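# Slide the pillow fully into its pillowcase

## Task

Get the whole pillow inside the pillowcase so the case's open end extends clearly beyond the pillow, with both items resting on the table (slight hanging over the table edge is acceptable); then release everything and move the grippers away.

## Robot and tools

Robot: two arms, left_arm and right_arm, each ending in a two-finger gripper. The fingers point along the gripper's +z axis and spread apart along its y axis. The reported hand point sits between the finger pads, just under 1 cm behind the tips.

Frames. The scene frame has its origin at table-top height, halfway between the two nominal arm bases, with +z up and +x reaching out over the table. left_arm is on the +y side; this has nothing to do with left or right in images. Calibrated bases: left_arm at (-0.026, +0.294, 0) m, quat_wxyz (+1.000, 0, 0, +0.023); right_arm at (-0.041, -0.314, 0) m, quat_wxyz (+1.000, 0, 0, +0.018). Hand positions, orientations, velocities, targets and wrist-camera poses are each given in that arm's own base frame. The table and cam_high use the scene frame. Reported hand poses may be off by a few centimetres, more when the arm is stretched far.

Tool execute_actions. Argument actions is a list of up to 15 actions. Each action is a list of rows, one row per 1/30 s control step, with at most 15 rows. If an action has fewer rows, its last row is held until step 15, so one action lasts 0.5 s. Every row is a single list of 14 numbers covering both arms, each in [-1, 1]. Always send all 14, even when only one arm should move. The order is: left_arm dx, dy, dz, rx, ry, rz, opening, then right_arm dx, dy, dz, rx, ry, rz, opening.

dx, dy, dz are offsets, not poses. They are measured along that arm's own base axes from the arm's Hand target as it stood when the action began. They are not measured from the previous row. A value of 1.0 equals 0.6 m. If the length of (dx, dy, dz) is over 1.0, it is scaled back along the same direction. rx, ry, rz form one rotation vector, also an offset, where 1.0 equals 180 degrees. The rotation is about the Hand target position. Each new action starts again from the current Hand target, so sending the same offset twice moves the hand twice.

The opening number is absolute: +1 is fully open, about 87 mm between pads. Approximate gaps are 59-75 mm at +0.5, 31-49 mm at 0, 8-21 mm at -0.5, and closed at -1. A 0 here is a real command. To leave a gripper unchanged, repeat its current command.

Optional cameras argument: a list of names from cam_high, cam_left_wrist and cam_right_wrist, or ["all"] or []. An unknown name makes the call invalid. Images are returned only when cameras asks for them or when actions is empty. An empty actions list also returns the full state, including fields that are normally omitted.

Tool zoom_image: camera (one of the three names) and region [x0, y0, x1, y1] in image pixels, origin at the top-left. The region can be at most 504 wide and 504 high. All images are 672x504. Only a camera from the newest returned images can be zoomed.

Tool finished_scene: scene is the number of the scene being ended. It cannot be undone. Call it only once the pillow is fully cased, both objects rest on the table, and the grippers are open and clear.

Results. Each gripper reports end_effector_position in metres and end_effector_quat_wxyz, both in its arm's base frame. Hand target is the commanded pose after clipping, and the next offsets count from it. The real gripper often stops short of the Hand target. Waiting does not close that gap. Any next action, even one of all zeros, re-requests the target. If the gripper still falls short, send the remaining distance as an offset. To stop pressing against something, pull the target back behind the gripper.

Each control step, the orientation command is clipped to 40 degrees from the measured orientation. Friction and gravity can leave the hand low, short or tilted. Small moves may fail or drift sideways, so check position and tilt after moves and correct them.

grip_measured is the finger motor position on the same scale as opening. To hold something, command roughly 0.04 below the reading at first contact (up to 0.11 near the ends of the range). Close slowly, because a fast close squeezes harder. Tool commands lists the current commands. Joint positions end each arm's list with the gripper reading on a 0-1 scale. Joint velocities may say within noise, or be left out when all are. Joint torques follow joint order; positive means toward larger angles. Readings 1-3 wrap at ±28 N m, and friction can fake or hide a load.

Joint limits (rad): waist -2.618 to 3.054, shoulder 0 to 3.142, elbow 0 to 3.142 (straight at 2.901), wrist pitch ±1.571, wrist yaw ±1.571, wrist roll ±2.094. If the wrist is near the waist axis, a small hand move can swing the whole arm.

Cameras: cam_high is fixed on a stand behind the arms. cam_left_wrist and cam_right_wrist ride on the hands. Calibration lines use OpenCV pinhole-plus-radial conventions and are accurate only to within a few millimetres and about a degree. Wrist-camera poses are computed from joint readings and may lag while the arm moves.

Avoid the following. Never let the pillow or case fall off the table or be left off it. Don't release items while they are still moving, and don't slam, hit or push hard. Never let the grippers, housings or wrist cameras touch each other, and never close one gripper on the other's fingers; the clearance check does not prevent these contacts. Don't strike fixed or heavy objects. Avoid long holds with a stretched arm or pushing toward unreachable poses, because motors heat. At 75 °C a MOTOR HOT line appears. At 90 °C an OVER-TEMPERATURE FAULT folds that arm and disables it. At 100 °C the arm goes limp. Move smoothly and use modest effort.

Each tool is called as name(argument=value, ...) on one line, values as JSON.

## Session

execute_actions(actions=[])

Scene clock: 0.00 s.
left_arm: end_effector_position=(+0.4319, -0.0892, +0.1668) grip_measured=+1.000 end_effector_quat_wxyz=(+0.499, -0.155, +0.851, -0.051) | right_arm: end_effector_position=(+0.4357, +0.1330, +0.1621) grip_measured=+1.000 end_effector_quat_wxyz=(+0.531, +0.083, +0.840, +0.077)
Joint positions: left_arm=[-0.286 1.499 1.061 -0.111 -0.314 -0.469 1] | right_arm=[0.377 1.527 1.001 0.066 0.299 0.388 1]
Joint velocities: within noise
Joint torques (N m): no reading
Motor temperatures (°C): left_arm=[24 28 29 31 24 24 25] | right_arm=[22 29 30 30 23 23 26]
Heat: left arm: 31 °C; right arm: 30 °C.
Hand target: left_arm +0.4358, -0.0901, +0.1805; +0.514, -0.157, +0.841, -0.058 | right_arm +0.4360, +0.1332, +0.1658; +0.533, +0.083, +0.838, +0.078
Tool commands: left_gripper/opening=+1.0 right_gripper/opening=+1.0
camera_calibration:
cam_left_wrist: T_world_to_cam=[[0.21844, -0.94403, 0.24717, -0.22332], [-0.95364, -0.26024, -0.15115, 0.4359], [0.20701, -0.2027, -0.95711, 0.1967]] pos_world=[0.42375, -0.05751, 0.30935]
cam_right_wrist: T_world_to_cam=[[-0.06957, -0.97534, -0.20944, 0.19309], [-0.96537, 0.11874, -0.23228, 0.46307], [0.25142, 0.18602, -0.94983, 0.16457]] pos_world=[0.41909, 0.10273, 0.30432]

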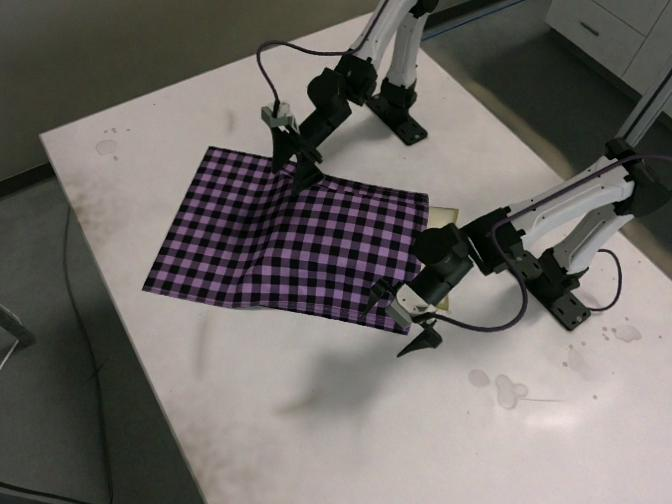

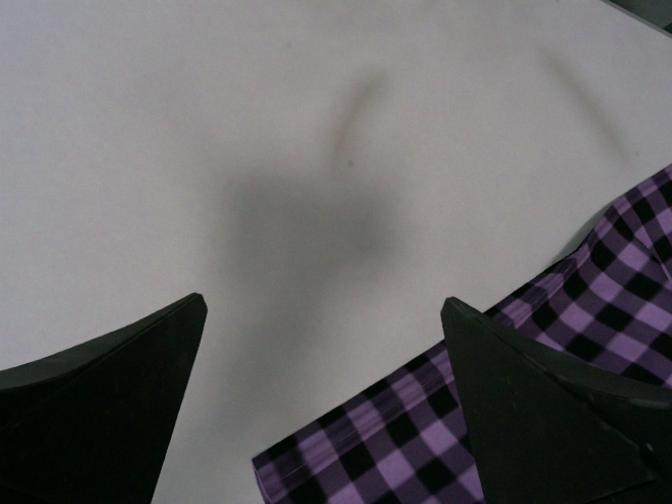

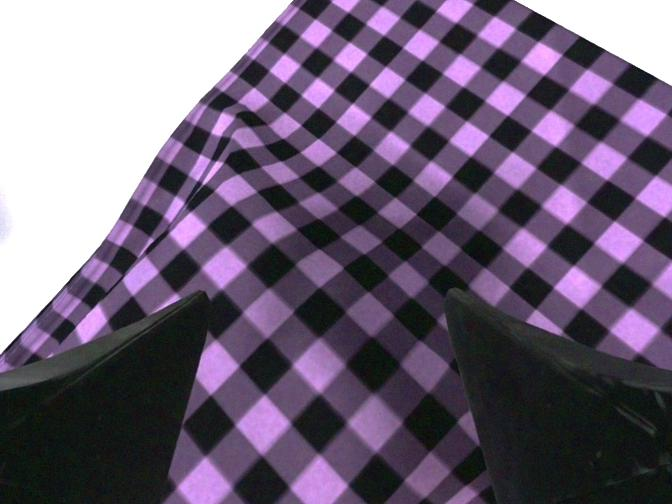

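execute_actions(actions=[[[-0.06,0.007,0,-0.064,0.027,-0.011,1,-0.102,0.009,0.05,0.066,0.034,0.002,1]],[[-0.06,0.007,-0.02,-0.064,0.027,-0.011,0.6,-0.102,0.009,0,0.066,0.034,0.002,1]],[[-0.06,0.007,-0.04,-0.064,0.027,-0.011,0.2,-0.102,0.009,0,0.066,0.034,0.002,0.5]],[[-0.06,0.007,-0.04,-0.064,0.027,-0.011,-0.2,-0.102,0.009,0,0.066,0.034,0.002,-0.2]],[[-0.058,0.007,-0.04,-0.064,0.027,-0.011,-0.2,-0.102,0.009,-0.05,0.064,0.033,0.003,-0.2]],[[0,0,0,0,0,0,-0.2,0,0,-0.06,-0.047,0.048,0,-0.2]]], cameras=["all"])

Scene clock: 86.90 s.
left_arm: end_effector_position=(+0.2572, -0.0698, +0.0981) grip_measured=-0.200 end_effector_quat_wxyz=(+0.189, -0.323, +0.805, -0.459) | right_arm: end_effector_position=(+0.1304, +0.1617, +0.1331) grip_measured=-0.200 end_effector_quat_wxyz=(+0.160, +0.346, +0.841, +0.384)
Joint positions: left_arm=[0.356 1.204 0.506 -0.268 0.908 -0.709 0.4] | right_arm=[0.525 0.431 0.487 -0.786 -0.196 1.394 0.4]
Joint torques (N m): left_arm=[0.42 -2.5 5.09 1.2 0.32 0.24] | right_arm=[0.88 2.58 7.08 1.68 0.11 0]
Motor temperatures (°C): left_arm=[24 35 37 37 24 24 25] | right_arm=[22 33 37 33 23 23 25]
Heat: left arm: 37 °C; right arm: 37 °C.
Hand target: left_arm +0.2570, -0.0691, +0.0964; +0.188, -0.322, +0.805, -0.462 | right_arm +0.1300, +0.1602, +0.1298; +0.157, +0.354, +0.843, +0.374
Off the commanded pose: left_arm 0.002 m, 0 deg | right_arm 0.004 m, 1 deg.
cam_left_wrist: T_world_to_cam=[[0.35405, -0.36548, 0.86085, -0.20469], [-0.92052, 0.02641, 0.3898, 0.22247], [-0.1652, -0.93044, -0.32708, 0.1543]] pos_world=[0.30275, 0.06288, 0.13996]
cam_right_wrist: T_world_to_cam=[[-0.46469, -0.47482, -0.7474, 0.23602], [-0.8602, 0.04184, 0.50824, 0.05844], [-0.21005, 0.87909, -0.42789, 0.08709]] pos_world=[0.17824, 0.03306, 0.18397]

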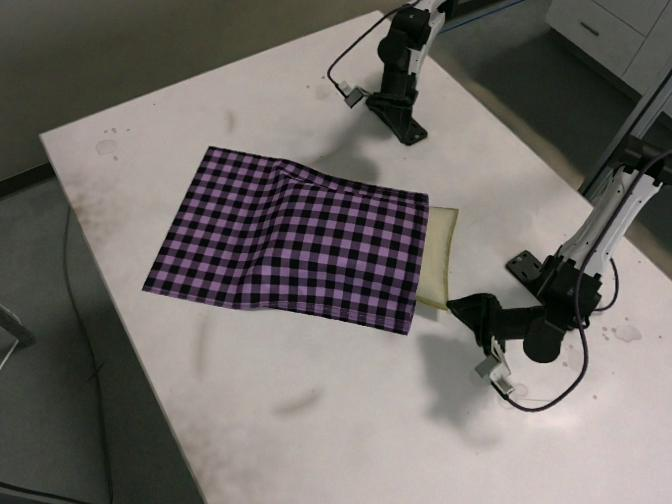

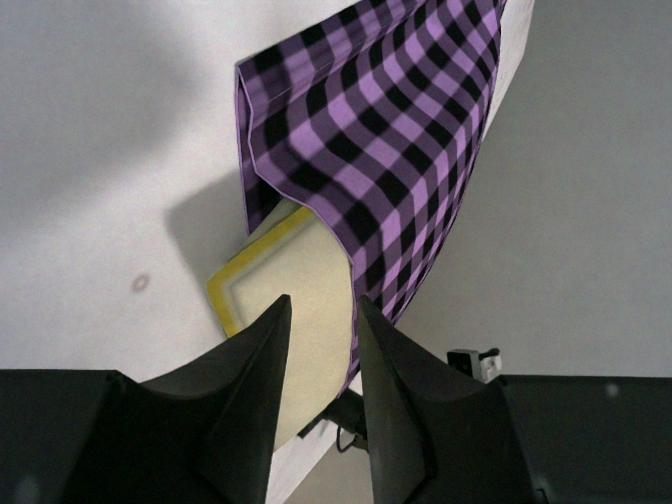

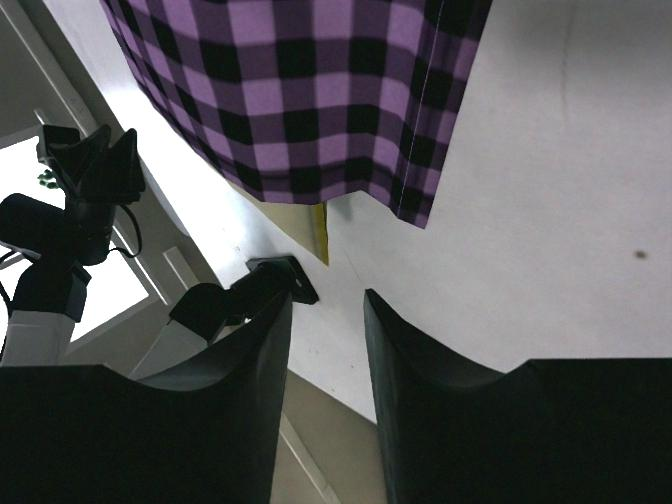

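execute_actions(actions=[[[0,0,-0.07,0,0,0,-0.2,0,0,-0.1,0,0,0,-0.2]],[[0,0,-0.055,0,0,0,-0.2,0,0,-0.08,0,0,0,-0.2]],[[0.036,-0.036,0,0,0,0,-0.2,0.026,0.025,0,0,0,0,-0.2]]], cameras=["cam_left_wrist","cam_right_wrist"])

Scene clock: 114.30 s.
left_arm: end_effector_position=(+0.2745, -0.0901, +0.0222) grip_measured=-0.200 end_effector_quat_wxyz=(+0.183, -0.324, +0.805, -0.462) | right_arm: end_effector_position=(+0.1375, +0.1724, +0.0671) grip_measured=-0.200 end_effector_quat_wxyz=(+0.144, +0.347, +0.850, +0.369)
Joint positions: left_arm=[0.237 1.566 0.34 0.361 0.843 -0.856 0.4] | right_arm=[0.569 0.504 0.254 -0.52 -0.175 1.418 0.4]
Joint torques (N m): left_arm=[-0.96 -3.75 4.14 1.5 0.14 0.07] | right_arm=[0.88 1.81 7.82 1.84 0.1 -0.01]
Heat: left arm: 36 °C; right arm: 36 °C.
Hand target: left_arm +0.2786, -0.0907, +0.0215; +0.189, -0.322, +0.805, -0.462 | right_arm +0.1407, +0.1735, +0.0690; +0.148, +0.351, +0.848, +0.369
Off the commanded pose: left_arm 0.004 m, 1 deg | right_arm 0.004 m, 1 deg.
led back after a hold (right arm): the arm was led back toward your command in small steps, so it may still be short of it.
pose unreachable (right arm): on one or more control steps of this call, first in action 1 (counted from 0), this arm could not follow its commanded pose, so it was not sent that pose on those steps. It may still have moved: this result reports where it is.
cause: moving toward the commanded pose would bring two parts of the arm too close to each other (its upper arm (the part past joint 2) and its wrist (the part past joint 5), with joints 3 (elbow) to 5 (wrist yaw) between them, 29 mm apart when it was first held).
cam_left_wrist: T_world_to_cam=[[0.35973, -0.35941, 0.86106, -0.15385], [-0.91689, 0.03491, 0.39762, 0.26809], [-0.17297, -0.93253, -0.31698, 0.1151]] pos_world=[0.32105, 0.04268, 0.06236]
cam_right_wrist: T_world_to_cam=[[-0.48845, -0.49546, -0.71828, 0.19985], [-0.83964, 0.0428, 0.54145, 0.0923], [-0.23753, 0.86757, -0.43691, 0.05734]] pos_world=[0.18874, 0.04532, 0.11862]

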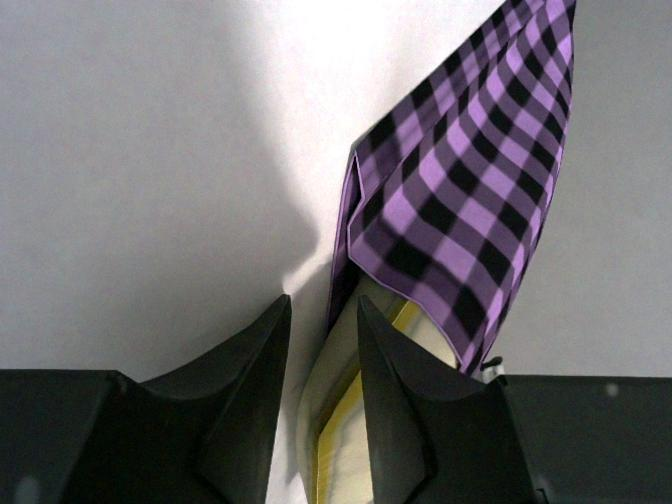

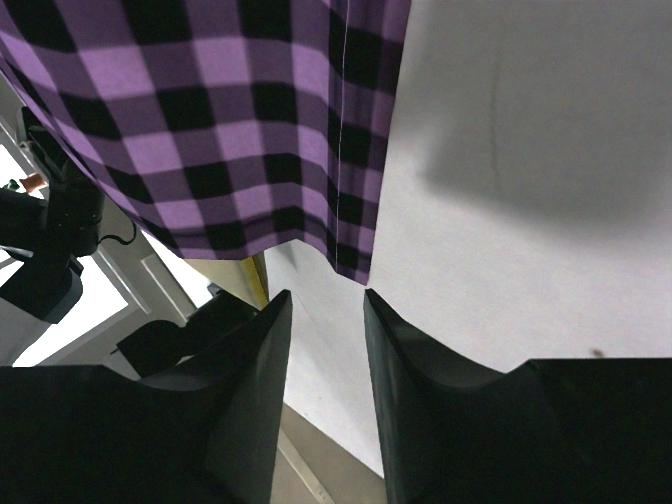

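execute_actions(actions=[[[0.03,-0.027,-0.006,0,0,0,-0.2,0.005,0.01,0.01,-0.06,0.061,0,-0.2]],[[0.03,-0.028,0,0,0,0,-0.2,0.005,0.012,-0.04,0,0,0,-0.2]],[[0.031,-0.028,0,0,0,0,-0.2,0,0,-0.037,0,0,0,-0.2]]], cameras=["cam_left_wrist","cam_right_wrist"])

Scene clock: 149.37 s.
left_arm: end_effector_position=(+0.3228, -0.1423, +0.0208) grip_measured=-0.200 end_effector_quat_wxyz=(+0.176, -0.318, +0.804, -0.471) | right_arm: end_effector_position=(+0.1467, +0.1878, +0.0327) grip_measured=-0.200 end_effector_quat_wxyz=(+0.097, +0.365, +0.889, +0.258)
Joint positions: left_arm=[-0.003 1.756 0.469 0.585 0.699 -1.092 0.4] | right_arm=[0.675 0.962 0.373 -0.429 -0.078 1.476 0.4]
Joint torques (N m): left_arm=[-0.8 -4.7 5.48 1.52 -0.21 0.14] | right_arm=[0.91 -0.8 5.86 1.48 0.14 0.01]
Motor temperatures (°C): left_arm=[24 29 33 36 25 24 24] | right_arm=[22 30 37 33 23 23 25]
Heat: left arm: 36 °C; right arm: 37 °C.
Hand target: left_arm +0.3332, -0.1405, +0.0178; +0.188, -0.322, +0.805, -0.462 | right_arm +0.1467, +0.1868, +0.0290; +0.099, +0.369, +0.889, +0.253
Off the commanded pose: left_arm 0.011 m, 2 deg | right_arm 0.004 m, 1 deg.
cam_left_wrist: T_world_to_cam=[[0.35301, -0.34991, 0.86772, -0.18537], [-0.916, 0.05967, 0.39671, 0.31798], [-0.19059, -0.93488, -0.29945, 0.07939]] pos_world=[0.37184, -0.00962, 0.05847]
cam_right_wrist: T_world_to_cam=[[-0.60235, -0.60763, -0.51764, 0.21848], [-0.72836, 0.15306, 0.66788, 0.07687], [-0.3266, 0.77933, -0.53477, 0.06395]] pos_world=[0.20847, 0.07115, 0.09596]

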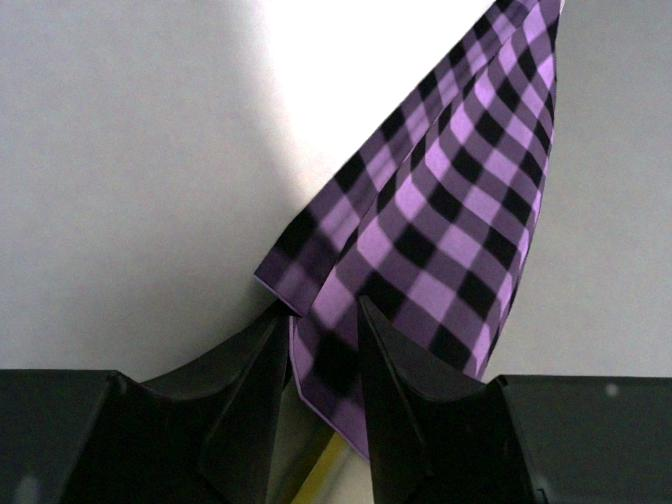

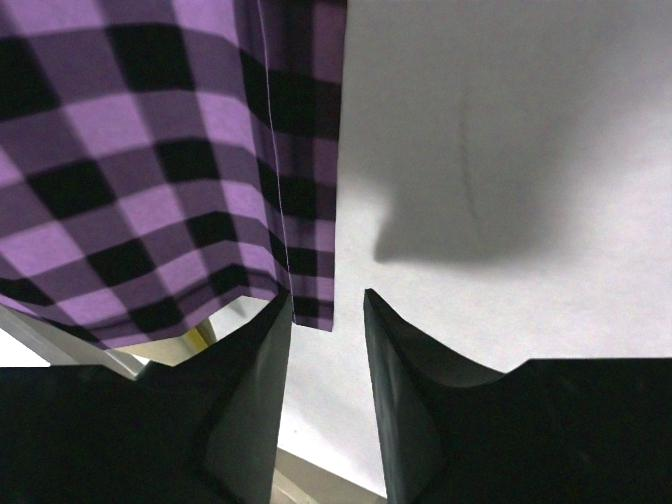

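zoom_image(camera="cam_left_wrist", region=[230, 250, 400, 420])

execute_actions(actions=[[[0,0,0,0,0,0,-0.2,0.012,0.012,-0.018,0,0,0,-0.2]],[[0,0,0,0,0,0,-0.2,0.018,0.018,0,0,0,0,-0.2]],[[0,0,0,0,0,0,-0.2,0.018,0.018,0,0,0,0,-0.2]]], cameras=["cam_high","cam_right_wrist"])

Scaled by 2.965 from the camera's image (finer frame: 960x720).

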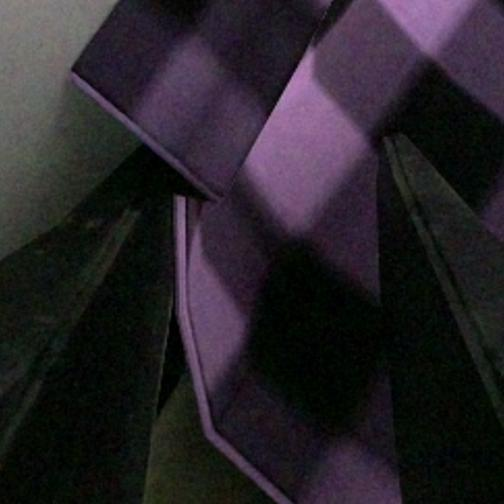

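Scene clock: 160.63 s.
left_arm: end_effector_position=(+0.3229, -0.1423, +0.0209) grip_measured=-0.200 end_effector_quat_wxyz=(+0.176, -0.318, +0.804, -0.471) | right_arm: end_effector_position=(+0.1713, +0.2144, +0.0178) grip_measured=-0.200 end_effector_quat_wxyz=(+0.092, +0.365, +0.890, +0.257)
Joint positions: left_arm=[-0.003 1.756 0.469 0.586 0.699 -1.093 0.4] | right_arm=[0.698 1.217 0.427 -0.234 -0.073 1.497 0.4]
Joint torques (N m): left_arm=[-0.79 -4.67 5.45 1.53 -0.2 0.14] | right_arm=[0.91 -2.06 7.32 1.38 0.24 0]
Heat: left arm: 36 °C; right arm: 37 °C.
Hand target: left_arm +0.3332, -0.1405, +0.0179; +0.189, -0.322, +0.805, -0.462 | right_arm +0.1756, +0.2156, +0.0181; +0.099, +0.369, +0.889, +0.252
Off the commanded pose: left_arm 0.011 m, 2 deg | right_arm 0.004 m, 1 deg.
cam_right_wrist: T_world_to_cam=[[-0.6065, -0.60824, -0.51205, 0.24252], [-0.72167, 0.15087, 0.67559, 0.0999], [-0.33367, 0.77928, -0.53045, 0.04438]] pos_world=[0.234, 0.09786, 0.08023]

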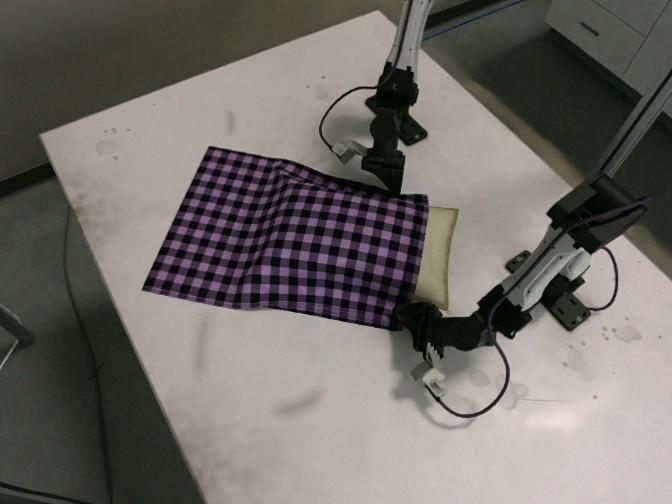

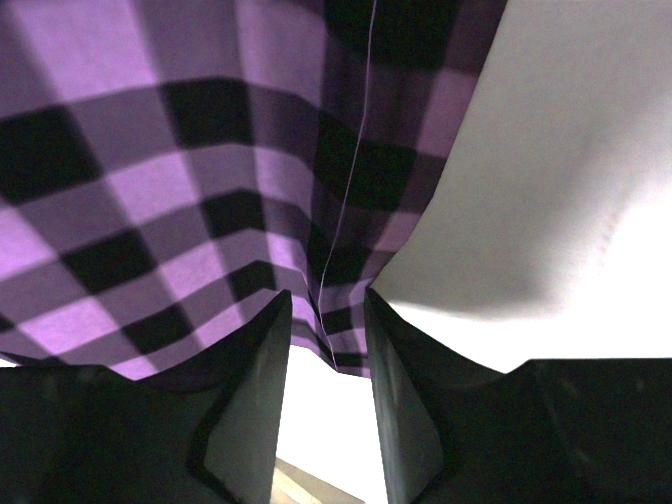

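execute_actions(actions=[[[0,0,0,0,0,0,-0.7,0,0,0,0,0,0,-0.7]],[[0,0,0,0,0,0,-1,0,0,0,0,0,0,-1]]], cameras=["cam_left_wrist","cam_right_wrist"])

Scene clock: 166.60 s.
left_arm: end_effector_position=(+0.3250, -0.1393, +0.0161) grip_measured=-0.916 end_effector_quat_wxyz=(+0.181, -0.327, +0.805, -0.461) | right_arm: end_effector_position=(+0.1756, +0.2168, +0.0202) grip_measured=-0.933 end_effector_quat_wxyz=(+0.097, +0.366, +0.887, +0.262)
Joint positions: left_arm=[-0.004 1.763 0.469 0.586 0.672 -1.093 0.042] | right_arm=[0.698 1.221 0.432 -0.218 -0.067 1.5 0.034]
Joint torques (N m): left_arm=[-0.8 -5.23 5.46 1.53 0.04 0.14] | right_arm=[0.92 -2.45 6.84 1.26 0.17 -0.04]
Heat: left arm: 36 °C; right arm: 36 °C.
Hand target: left_arm +0.3332, -0.1405, +0.0179; +0.188, -0.322, +0.805, -0.462 | right_arm +0.1755, +0.2155, +0.0180; +0.099, +0.369, +0.889, +0.252
Off the commanded pose: left_arm 0.008 m, 1 deg | right_arm 0.002 m, 1 deg.
cam_left_wrist: T_world_to_cam=[[0.36673, -0.35766, 0.85883, -0.18639], [-0.914, 0.03368, 0.40431, 0.31741], [-0.17353, -0.93324, -0.31455, 0.07601]] pos_world=[0.37166, -0.00642, 0.05565]
cam_right_wrist: T_world_to_cam=[[-0.60254, -0.60088, -0.52525, 0.24577], [-0.73035, 0.1498, 0.66645, 0.10301], [-0.32177, 0.78517, -0.52912, 0.0418]] pos_world=[0.23677, 0.09943, 0.08256]

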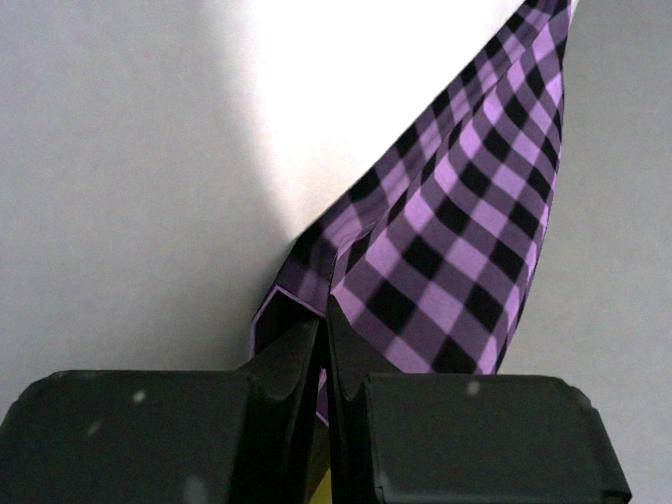

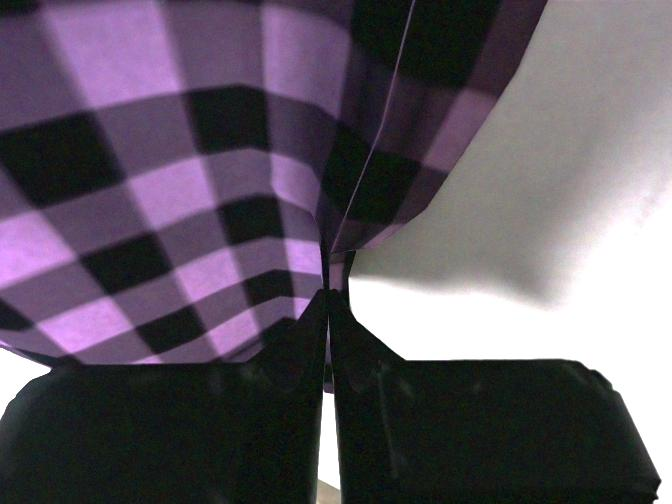

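execute_actions(actions=[[[0,0,0.083,0,0,0,-1,0,0,0.083,0,0,0,-1]],[[0.012,-0.012,0.083,0,0,0,-1,0.012,-0.012,0.083,0,0,0,-1]],[[0.015,-0.015,0.083,0,0,0,-1,0.015,-0.015,0.083,0,0,0,-1]],[[0.021,-0.021,0.083,0,0,0,-1,0.021,-0.021,0.083,0,0,0,-1]],[[0.026,-0.027,0.083,0,0,0,-1,0.026,-0.027,0.083,0,0,0,-1]],[[0.032,-0.033,0.083,0,0,0,-1,0.032,-0.033,0.083,0,0,0,-1]]], cameras=["all"])

Scene clock: 186.80 s.
left_arm: end_effector_position=(+0.3895, -0.2028, +0.2972) grip_measured=-0.916 end_effector_quat_wxyz=(+0.166, -0.332, +0.813, -0.449) | right_arm: end_effector_position=(+0.2404, +0.1495, +0.3095) grip_measured=-0.946 end_effector_quat_wxyz=(+0.100, +0.376, +0.889, +0.242)
Joint positions: left_arm=[-0.202 1.585 1.584 -0.672 0.516 -1.23 0.042] | right_arm=[0.27 1.416 1.824 -1.506 -0.25 1.13 0.027]
Joint torques (N m): left_arm=[-0.7 -6.9 9.62 1.72 -0.05 0.07] | right_arm=[-0.32 -4.36 7.97 1.18 -0.38 -0.18]
Heat: left arm: 36 °C; right arm: 36 °C.
Hand target: left_arm +0.3967, -0.2053, +0.3167; +0.189, -0.322, +0.805, -0.462 | right_arm +0.2391, +0.1507, +0.3169; +0.099, +0.369, +0.889, +0.252
Off the commanded pose: left_arm 0.021 m, 3 deg | right_arm 0.008 m, 1 deg.
cam_left_wrist: T_world_to_cam=[[0.39814, -0.37295, 0.83809, -0.48337], [-0.89721, 0.03196, 0.44045, 0.24715], [-0.19105, -0.9273, -0.32189, 0.12664]] pos_world=[0.43839, -0.07073, 0.33702]
cam_right_wrist: T_world_to_cam=[[-0.62269, -0.60696, -0.49382, 0.3923], [-0.71647, 0.18858, 0.67165, -0.04316], [-0.31454, 0.77204, -0.55229, 0.27602]] pos_world=[0.30018, 0.03315, 0.37516]

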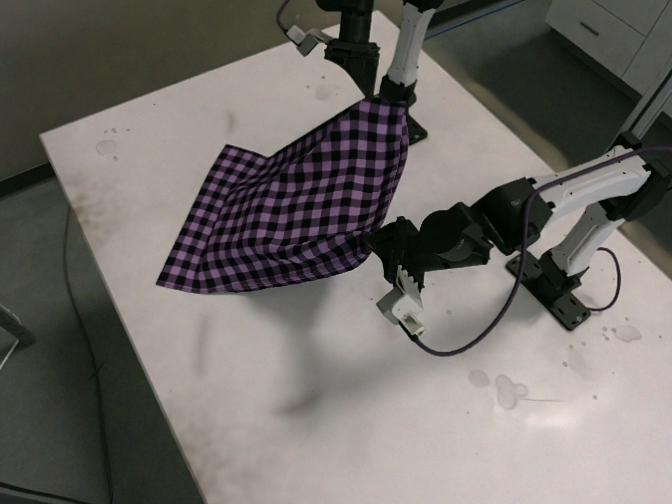

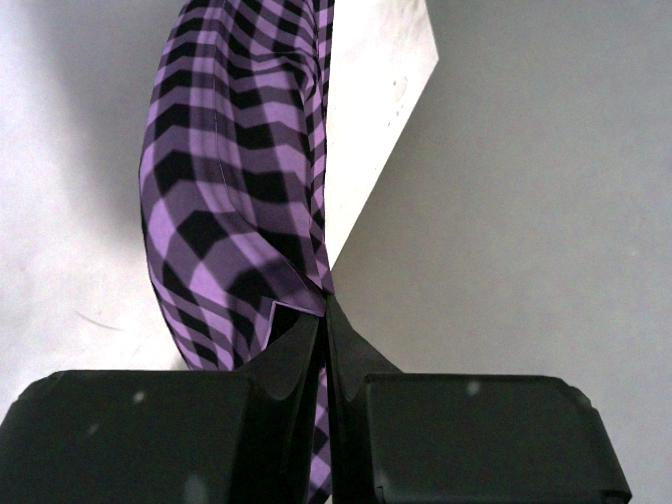

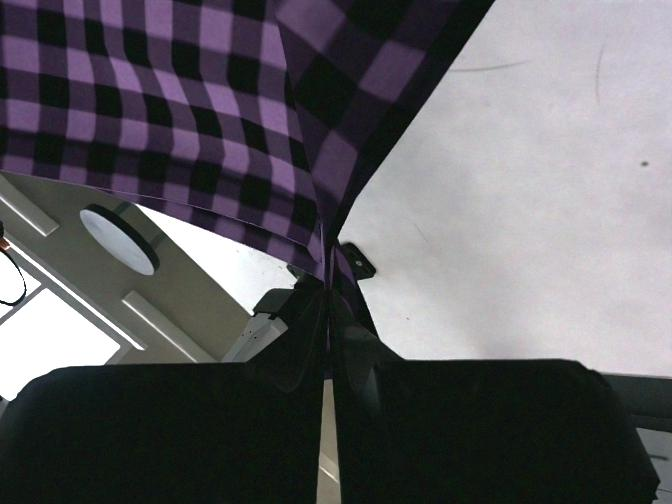

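execute_actions(actions=[[[0.038,-0.039,0.083,0,0,0,-1,0.038,-0.039,0.083,0,0,0,-1]],[[0.045,-0.047,0.083,0,0,0,-1,0.045,-0.047,0.083,0,0,0,-1]],[[0.052,-0.054,0.083,0,0,0,-1,0.052,-0.054,0.083,0,0,0,-1]],[[0,0,0,0,0,0,-1,0,0,0,0,0,0,-1]]], cameras=["all"])

Scene clock: 196.50 s.
left_arm: end_effector_position=(+0.4725, -0.2869, +0.4473) grip_measured=-0.916 end_effector_quat_wxyz=(+0.230, -0.337, +0.734, -0.543) | right_arm: end_effector_position=(+0.3202, +0.0649, +0.4562) grip_measured=-0.947 end_effector_quat_wxyz=(+0.273, +0.394, +0.785, +0.392)
Joint positions: left_arm=[-0.363 2.189 2.832 -0.974 0.357 -1.481 0.042] | right_arm=[-0.186 1.697 2.591 -1.589 -0.558 1.012 0.027]
Joint torques (N m): left_arm=[-0.46 -9.59 7.05 2.22 -0.11 0.01] | right_arm=[-0.44 -5.44 5.46 2 -0.61 -0.06]
Heat: left arm: 37 °C; right arm: 36 °C.
Hand target: left_arm +0.4778, -0.2893, +0.4661; +0.189, -0.322, +0.805, -0.462 | right_arm +0.3201, +0.0668, +0.4662; +0.099, +0.369, +0.889, +0.252
Off the commanded pose: left_arm 0.020 m, 13 deg | right_arm 0.010 m, 28 deg.
elbow stopped short (left arm): the move would have taken joint 3 (elbow) straighter than the controller allows.
joint read past its limit (right arm) — joint 4 (wrist pitch), lower limit.
joint sent to its limit (right arm) — joint 4 (wrist pitch), lower limit. The joint targets are off in orientation, not in position.
cam_left_wrist: T_world_to_cam=[[0.25234, -0.17864, 0.951, -0.59944], [-0.96576, 0.01473, 0.25903, 0.36681], [-0.06028, -0.98381, -0.1688, -0.03368]] pos_world=[0.50349, -0.14562, 0.46937]
cam_right_wrist: T_world_to_cam=[[-0.41352, -0.38925, -0.82309, 0.53228], [-0.90903, 0.22771, 0.34901, 0.13768], [0.05158, 0.89254, -0.448, 0.27487]] pos_world=[0.33109, -0.0695, 0.51321]

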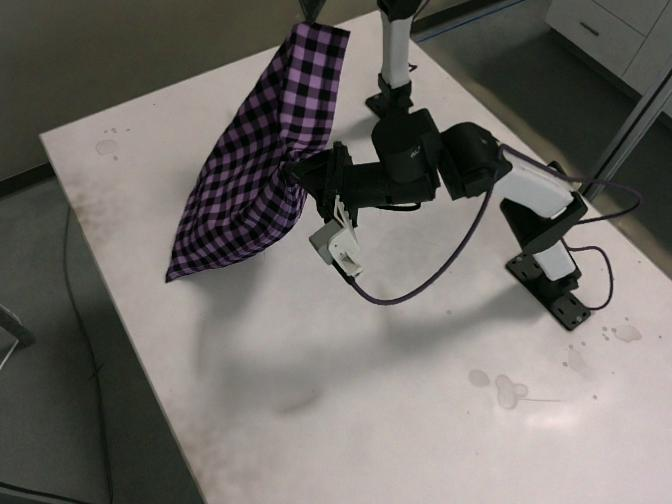

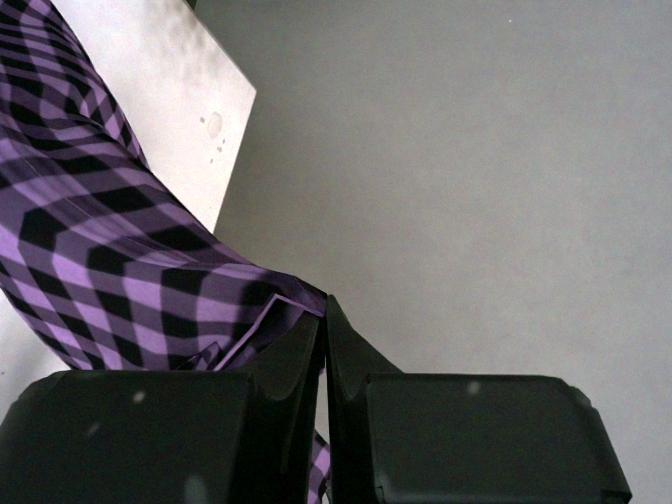

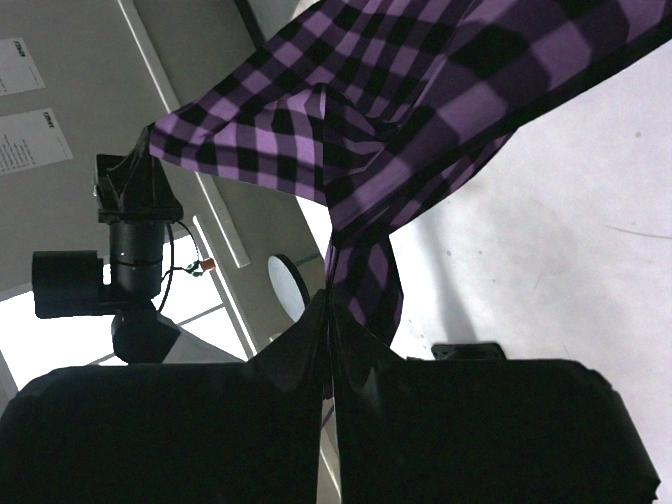

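execute_actions(actions=[[[-0.05,0.052,-0.081,0,0,0,-1,-0.05,0.052,-0.081,0,0,0,-1]],[[-0.045,0.047,-0.081,0,0,0,-1,-0.045,0.047,-0.081,0,0,0,-1]],[[-0.038,0.039,-0.081,0,0,0,-1,-0.038,0.039,-0.081,0,0,0,-1]],[[-0.032,0.033,-0.081,0,0,0,-1,-0.032,0.033,-0.081,0,0,0,-1]],[[-0.026,0.027,-0.081,0,0,0,-1,-0.026,0.027,-0.081,0,0,0,-1]],[[-0.021,0.021,-0.081,0,0,0,-1,-0.021,0.021,-0.081,0,0,0,-1]],[[-0.015,0.015,-0.081,0,0,0,-1,-0.015,0.015,-0.081,0,0,0,-1]],[[-0.01,0.01,-0.081,0,0,0,-1,-0.01,0.01,-0.081,0,0,0,-1]],[[0,0,-0.079,0,0,0,-1,0,0,-0.079,0,0,0,-1]]], cameras=["all"])

zoom_image(camera="cam_high", region=[120, 110, 460, 350])

Scene clock: 215.87 s.
left_arm: end_effector_position=(+0.3354, -0.1439, +0.0332) grip_measured=-0.916 end_effector_quat_wxyz=(+0.190, -0.319, +0.808, -0.458) | right_arm: end_effector_position=(+0.1780, +0.2136, +0.0344) grip_measured=-0.947 end_effector_quat_wxyz=(+0.097, +0.365, +0.889, +0.258)
Joint positions: left_arm=[-0.025 1.708 0.521 0.496 0.648 -1.09 0.042] | right_arm=[0.678 1.186 0.483 -0.314 -0.076 1.479 0.027]
Joint torques (N m): left_arm=[0.4 -4.96 3.6 1.72 0.16 0.07] | right_arm=[0.96 -2.41 5.68 1.49 0.14 0.01]
Motor temperatures (°C): left_arm=[24 35 35 40 24 24 25] | right_arm=[22 30 35 34 23 23 26]
Heat: left arm: 40 °C; right arm: 35 °C.
Hand target: left_arm +0.3356, -0.1428, +0.0299; +0.189, -0.322, +0.805, -0.462 | right_arm +0.1779, +0.2131, +0.0300; +0.099, +0.369, +0.889, +0.252
Off the commanded pose: left_arm 0.003 m, 1 deg | right_arm 0.004 m, 1 deg.
elbow stopped short (left arm): the move would have taken joint 3 (elbow) straighter than the controller allows.
cam_left_wrist: T_world_to_cam=[[0.34859, -0.37354, 0.85962, -0.20282], [-0.92144, 0.03129, 0.38726, 0.3228], [-0.17155, -0.92709, -0.33329, 0.07985]] pos_world=[0.38184, -0.01183, 0.07595]
cam_right_wrist: T_world_to_cam=[[-0.60283, -0.60735, -0.51742, 0.25396], [-0.72819, 0.15376, 0.6679, 0.09447], [-0.32609, 0.77941, -0.53496, 0.05486]] pos_world=[0.23977, 0.09695, 0.09766]

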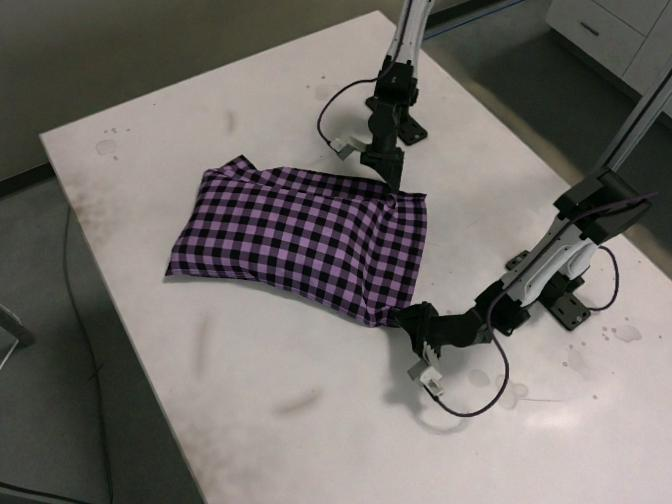

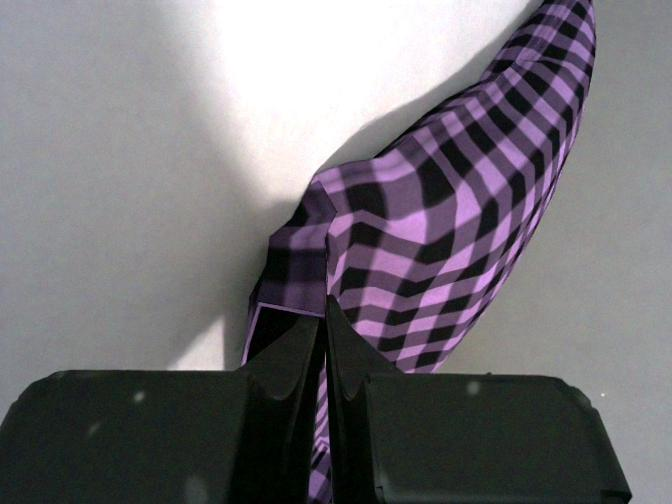

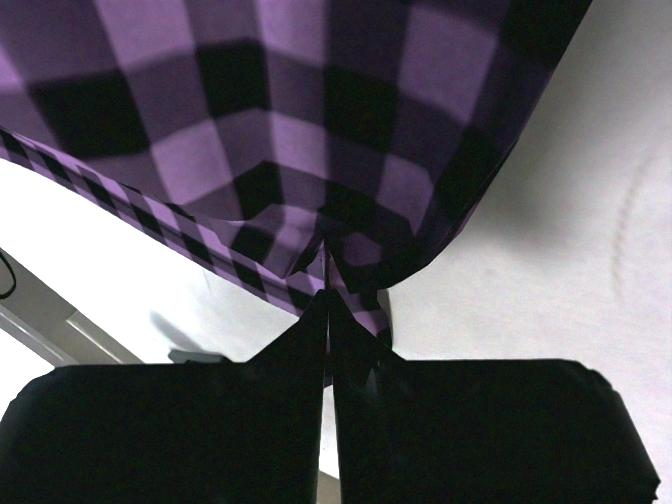

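Scaled by 1.482 from the camera's image (finer frame: 960x720).

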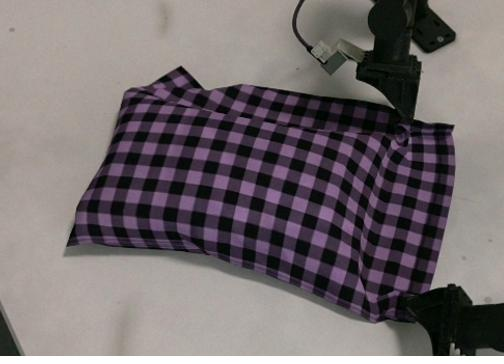

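execute_actions(actions=[[[0,0,-0.018,0,0,0,-1,0,0,-0.018,0,0,0,-1]],[[0,0,0,0,0,0,-0.3,0,0,0,0,0,0,-0.3]],[[0,0,0,0,0,0,-0.1,0,0,0,0,0,0,-0.1]],[[-0.045,0.047,0,0,0,0,-0.1,-0.035,-0.033,0.005,0,0,0,-0.1]],[[-0.05,0.052,0.02,0,0,0,-0.1,-0.033,-0.033,0.05,0,0,0,-0.1]],[[-0.03,0.03,0.12,0,0,0,-0.1,0,0,0.12,0,0,0,-0.1]]], cameras=["all"])

Scene clock: 226.63 s.
left_arm: end_effector_position=(+0.2526, -0.0702, +0.0935) grip_measured=-0.100 end_effector_quat_wxyz=(+0.180, -0.335, +0.800, -0.464) | right_arm: end_effector_position=(+0.1363, +0.1744, +0.1187) grip_measured=-0.100 end_effector_quat_wxyz=(+0.097, +0.372, +0.889, +0.250)
Joint positions: left_arm=[0.368 1.206 0.482 -0.262 0.92 -0.722 0.45] | right_arm=[0.659 0.825 0.681 -0.888 -0.075 1.472 0.45]
Joint torques (N m): left_arm=[0.43 -3.17 8.08 1.14 0.32 0.18] | right_arm=[-0.36 -0.66 8.54 1.24 -0.07 -0.18]
Heat: left arm: 39 °C; right arm: 35 °C.
Hand target: left_arm +0.2607, -0.0655, +0.1032; +0.189, -0.322, +0.805, -0.462 | right_arm +0.1372, +0.1735, +0.1243; +0.099, +0.369, +0.889, +0.252
Off the commanded pose: left_arm 0.013 m, 2 deg | right_arm 0.006 m, 0 deg.
cam_left_wrist: T_world_to_cam=[[0.37674, -0.34067, 0.8614, -0.20316], [-0.91218, 0.02543, 0.409, 0.21603], [-0.16124, -0.93984, -0.30117, 0.14748]] pos_world=[0.29738, 0.0639, 0.13106]
cam_right_wrist: T_world_to_cam=[[-0.61539, -0.60482, -0.50545, 0.24845], [-0.72049, 0.17159, 0.6719, 0.00924], [-0.31965, 0.77765, -0.54137, 0.11707]] pos_world=[0.19698, 0.05764, 0.18275]

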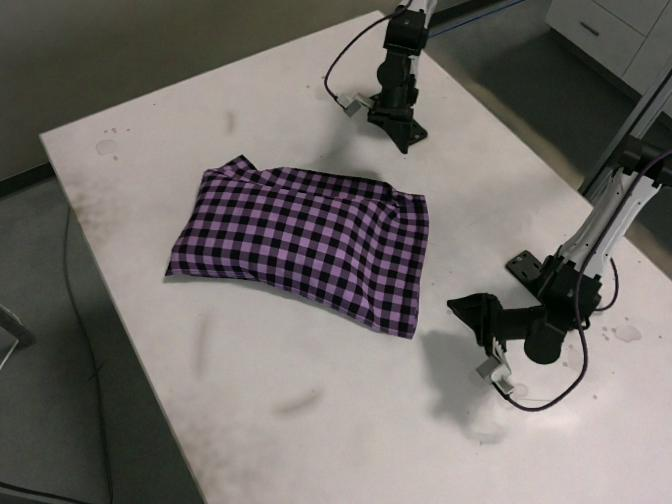

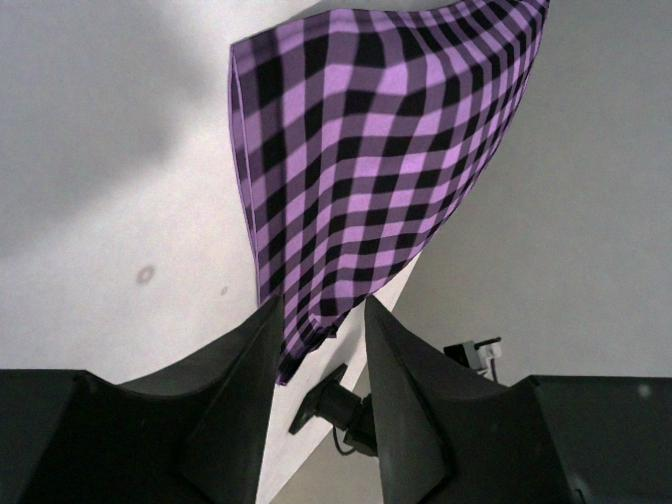

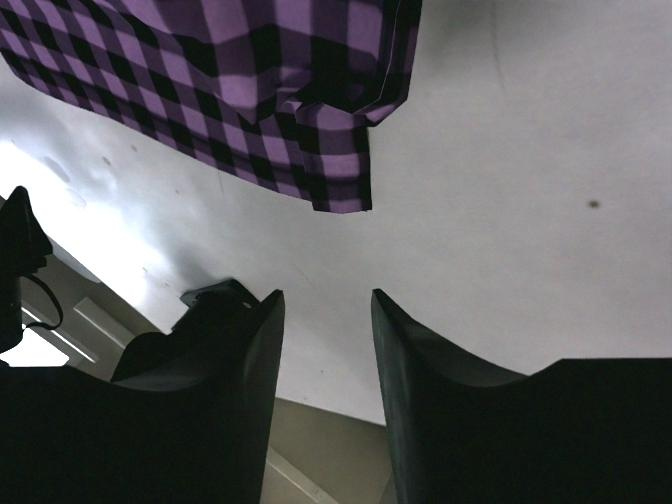

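finished_scene(scene=2)

The scene is finished: the task was done.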